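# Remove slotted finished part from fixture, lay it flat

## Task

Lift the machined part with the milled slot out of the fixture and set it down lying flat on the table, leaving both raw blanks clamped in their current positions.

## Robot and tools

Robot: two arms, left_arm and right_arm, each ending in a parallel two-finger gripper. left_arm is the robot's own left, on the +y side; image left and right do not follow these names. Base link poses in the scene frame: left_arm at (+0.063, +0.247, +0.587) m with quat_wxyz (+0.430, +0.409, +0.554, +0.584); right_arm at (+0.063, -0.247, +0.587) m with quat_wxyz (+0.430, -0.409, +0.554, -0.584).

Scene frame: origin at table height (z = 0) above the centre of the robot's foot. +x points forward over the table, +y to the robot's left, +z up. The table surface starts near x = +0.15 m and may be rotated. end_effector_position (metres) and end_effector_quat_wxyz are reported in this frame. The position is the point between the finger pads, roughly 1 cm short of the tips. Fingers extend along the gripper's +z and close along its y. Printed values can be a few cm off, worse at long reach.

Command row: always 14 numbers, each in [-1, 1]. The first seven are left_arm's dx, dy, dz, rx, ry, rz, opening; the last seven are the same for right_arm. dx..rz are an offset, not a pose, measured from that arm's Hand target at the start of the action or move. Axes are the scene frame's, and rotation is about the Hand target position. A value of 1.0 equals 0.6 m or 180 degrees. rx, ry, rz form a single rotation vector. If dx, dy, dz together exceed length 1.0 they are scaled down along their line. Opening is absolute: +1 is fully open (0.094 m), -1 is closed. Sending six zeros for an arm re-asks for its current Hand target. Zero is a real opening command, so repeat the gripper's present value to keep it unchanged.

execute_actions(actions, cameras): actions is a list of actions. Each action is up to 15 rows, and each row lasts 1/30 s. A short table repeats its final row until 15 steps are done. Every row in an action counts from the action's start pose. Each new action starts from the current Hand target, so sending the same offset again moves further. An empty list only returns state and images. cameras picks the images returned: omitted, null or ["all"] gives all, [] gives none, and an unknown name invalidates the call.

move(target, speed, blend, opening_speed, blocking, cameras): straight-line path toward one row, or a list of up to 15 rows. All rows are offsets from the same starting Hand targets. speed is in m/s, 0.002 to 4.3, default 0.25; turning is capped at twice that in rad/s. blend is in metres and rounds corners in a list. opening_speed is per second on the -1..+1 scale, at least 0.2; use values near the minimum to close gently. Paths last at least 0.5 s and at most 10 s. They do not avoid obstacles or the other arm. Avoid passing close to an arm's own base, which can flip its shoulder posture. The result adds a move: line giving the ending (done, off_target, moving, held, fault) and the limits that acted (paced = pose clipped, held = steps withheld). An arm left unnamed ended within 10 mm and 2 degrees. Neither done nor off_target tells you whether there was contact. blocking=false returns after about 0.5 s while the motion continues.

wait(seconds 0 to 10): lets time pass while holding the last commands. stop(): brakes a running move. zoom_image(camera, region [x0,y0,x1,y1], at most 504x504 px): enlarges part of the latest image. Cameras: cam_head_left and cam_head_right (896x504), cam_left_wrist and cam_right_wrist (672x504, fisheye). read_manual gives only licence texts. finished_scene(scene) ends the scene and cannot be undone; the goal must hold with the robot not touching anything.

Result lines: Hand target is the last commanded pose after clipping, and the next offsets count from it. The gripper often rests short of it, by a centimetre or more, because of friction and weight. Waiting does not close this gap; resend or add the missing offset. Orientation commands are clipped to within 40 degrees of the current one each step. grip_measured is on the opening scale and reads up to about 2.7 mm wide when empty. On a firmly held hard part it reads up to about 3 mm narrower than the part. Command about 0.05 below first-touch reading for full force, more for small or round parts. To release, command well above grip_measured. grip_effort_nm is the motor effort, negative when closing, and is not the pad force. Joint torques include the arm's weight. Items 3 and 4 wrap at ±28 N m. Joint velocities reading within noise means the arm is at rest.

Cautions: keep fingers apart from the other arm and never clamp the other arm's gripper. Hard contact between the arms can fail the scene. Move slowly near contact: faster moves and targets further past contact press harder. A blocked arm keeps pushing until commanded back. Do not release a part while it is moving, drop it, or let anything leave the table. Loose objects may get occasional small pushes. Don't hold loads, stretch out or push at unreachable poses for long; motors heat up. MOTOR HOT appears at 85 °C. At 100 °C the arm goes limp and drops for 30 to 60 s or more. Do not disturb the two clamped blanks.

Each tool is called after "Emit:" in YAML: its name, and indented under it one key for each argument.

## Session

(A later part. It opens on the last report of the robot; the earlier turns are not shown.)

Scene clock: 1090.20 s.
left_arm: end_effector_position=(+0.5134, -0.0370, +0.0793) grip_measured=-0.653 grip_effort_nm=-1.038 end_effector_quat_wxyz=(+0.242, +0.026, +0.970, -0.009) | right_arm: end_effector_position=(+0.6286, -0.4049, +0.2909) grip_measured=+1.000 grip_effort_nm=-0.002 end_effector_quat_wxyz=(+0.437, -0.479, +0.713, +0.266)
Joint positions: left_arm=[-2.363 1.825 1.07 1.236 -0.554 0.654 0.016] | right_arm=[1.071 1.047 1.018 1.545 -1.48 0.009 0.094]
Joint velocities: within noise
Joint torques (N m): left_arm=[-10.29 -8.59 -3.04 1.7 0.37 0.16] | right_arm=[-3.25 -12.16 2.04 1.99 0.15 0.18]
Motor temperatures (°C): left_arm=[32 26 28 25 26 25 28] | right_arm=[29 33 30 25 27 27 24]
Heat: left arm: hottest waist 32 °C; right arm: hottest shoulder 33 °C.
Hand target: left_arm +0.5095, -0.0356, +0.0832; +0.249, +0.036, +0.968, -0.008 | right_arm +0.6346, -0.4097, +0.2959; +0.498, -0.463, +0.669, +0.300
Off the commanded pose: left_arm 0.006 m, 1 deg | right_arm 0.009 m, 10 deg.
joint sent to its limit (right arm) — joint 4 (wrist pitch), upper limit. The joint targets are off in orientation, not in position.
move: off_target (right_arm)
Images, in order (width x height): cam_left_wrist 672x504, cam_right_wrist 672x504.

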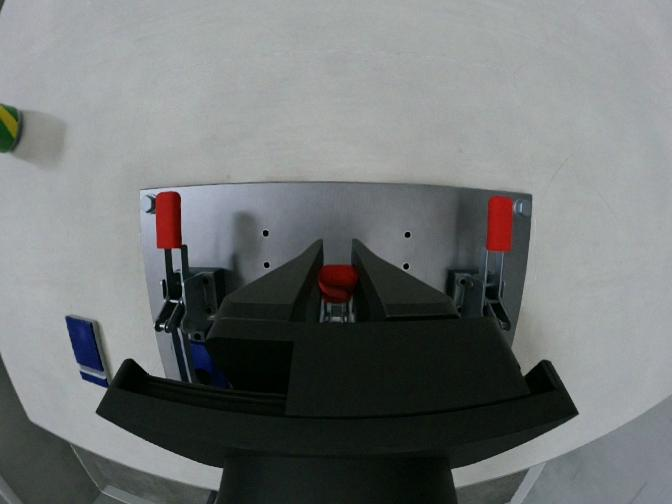

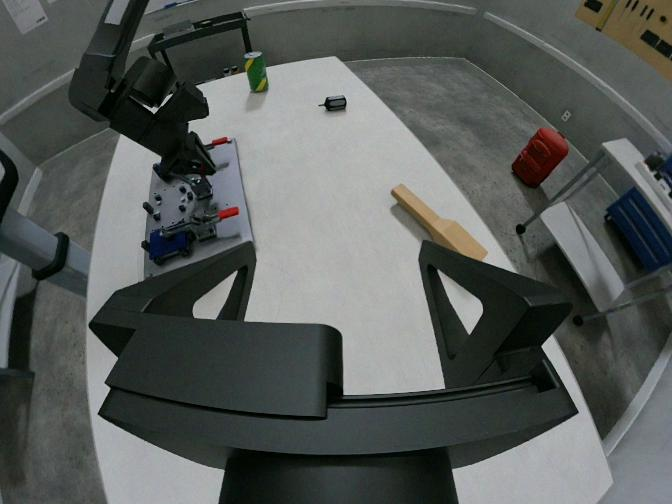

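Emit:
move:
  target:
    - [0,0,0,0,0,0,-0.15,0,0,0,0,0,0,1]
    - [0,0,0.12,0,0,0,-0.15,0,0,0,0,0,0,1]
    - [-0.205,0.009,0.11,0.0034,0.058,0,-0.15,0,0,0,0,0,0,1]
    - [-0.21,0.0095,0.003,0.0034,0.058,0,0.45,0,0,0,0,0,0,1]
  speed: [0.1,0.2,0.25,0.15]
  blend: [0,0.02,0.02,0]
  cameras: ["cam_left_wrist"]

Emit:
zoom_image:
  camera: "cam_left_wrist"
  region: [240, 160, 440, 320]

Scene clock: 1107.10 s.
left_arm: end_effector_position=(+0.3902, -0.0277, +0.0881) grip_measured=+0.448 grip_effort_nm=0.115 end_effector_quat_wxyz=(+0.164, +0.040, +0.986, -0.002) | right_arm: end_effector_position=(+0.6286, -0.4049, +0.2909) grip_measured=+1.000 grip_effort_nm=-0.002 end_effector_quat_wxyz=(+0.437, -0.479, +0.713, +0.266)
Joint positions: left_arm=[-2.348 1.917 0.897 1.341 -0.637 0.588 0.068] | right_arm=[1.071 1.047 1.018 1.545 -1.48 0.009 0.094]
Joint velocities: within noise
Joint torques (N m): left_arm=[-9.41 -6.07 -2.71 0.32 0.16 -0.22] | right_arm=[-3.25 -12.22 2.03 2 0.15 0.18]
Motor temperatures (°C): left_arm=[32 26 29 25 26 25 28] | right_arm=[29 33 30 25 27 27 24]
Heat: left arm: hottest waist 32 °C; right arm: hottest shoulder 33 °C.
Hand target: left_arm +0.3837, -0.0301, +0.0851; +0.160, +0.036, +0.986, -0.007 | right_arm +0.6346, -0.4097, +0.2959; +0.498, -0.463, +0.669, +0.300
Off the commanded pose: left_arm 0.008 m, 1 deg | right_arm 0.009 m, 10 deg.
joint sent to its limit (right arm) — joint 4 (wrist pitch), upper limit. The joint targets are off in orientation, not in position.
move: off_target (right_arm)
Images, in order (width x height): cam_left_wrist 672x504.

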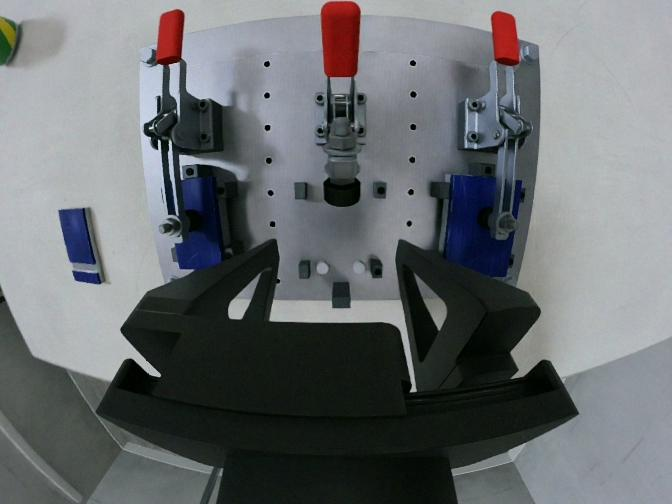

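Scaled by 2.520 from the camera's 672x504 image, which has a finer 960x720 frame.

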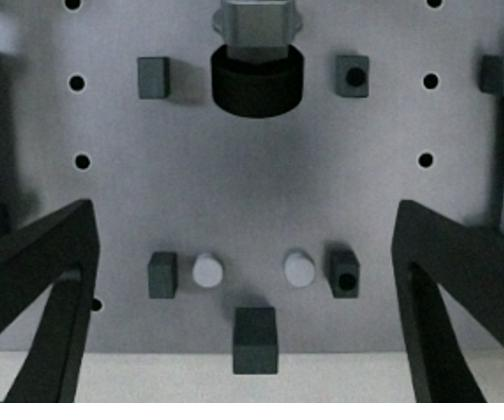

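Emit:
finished_scene:
  scene: 1

The scene is finished: the task was done.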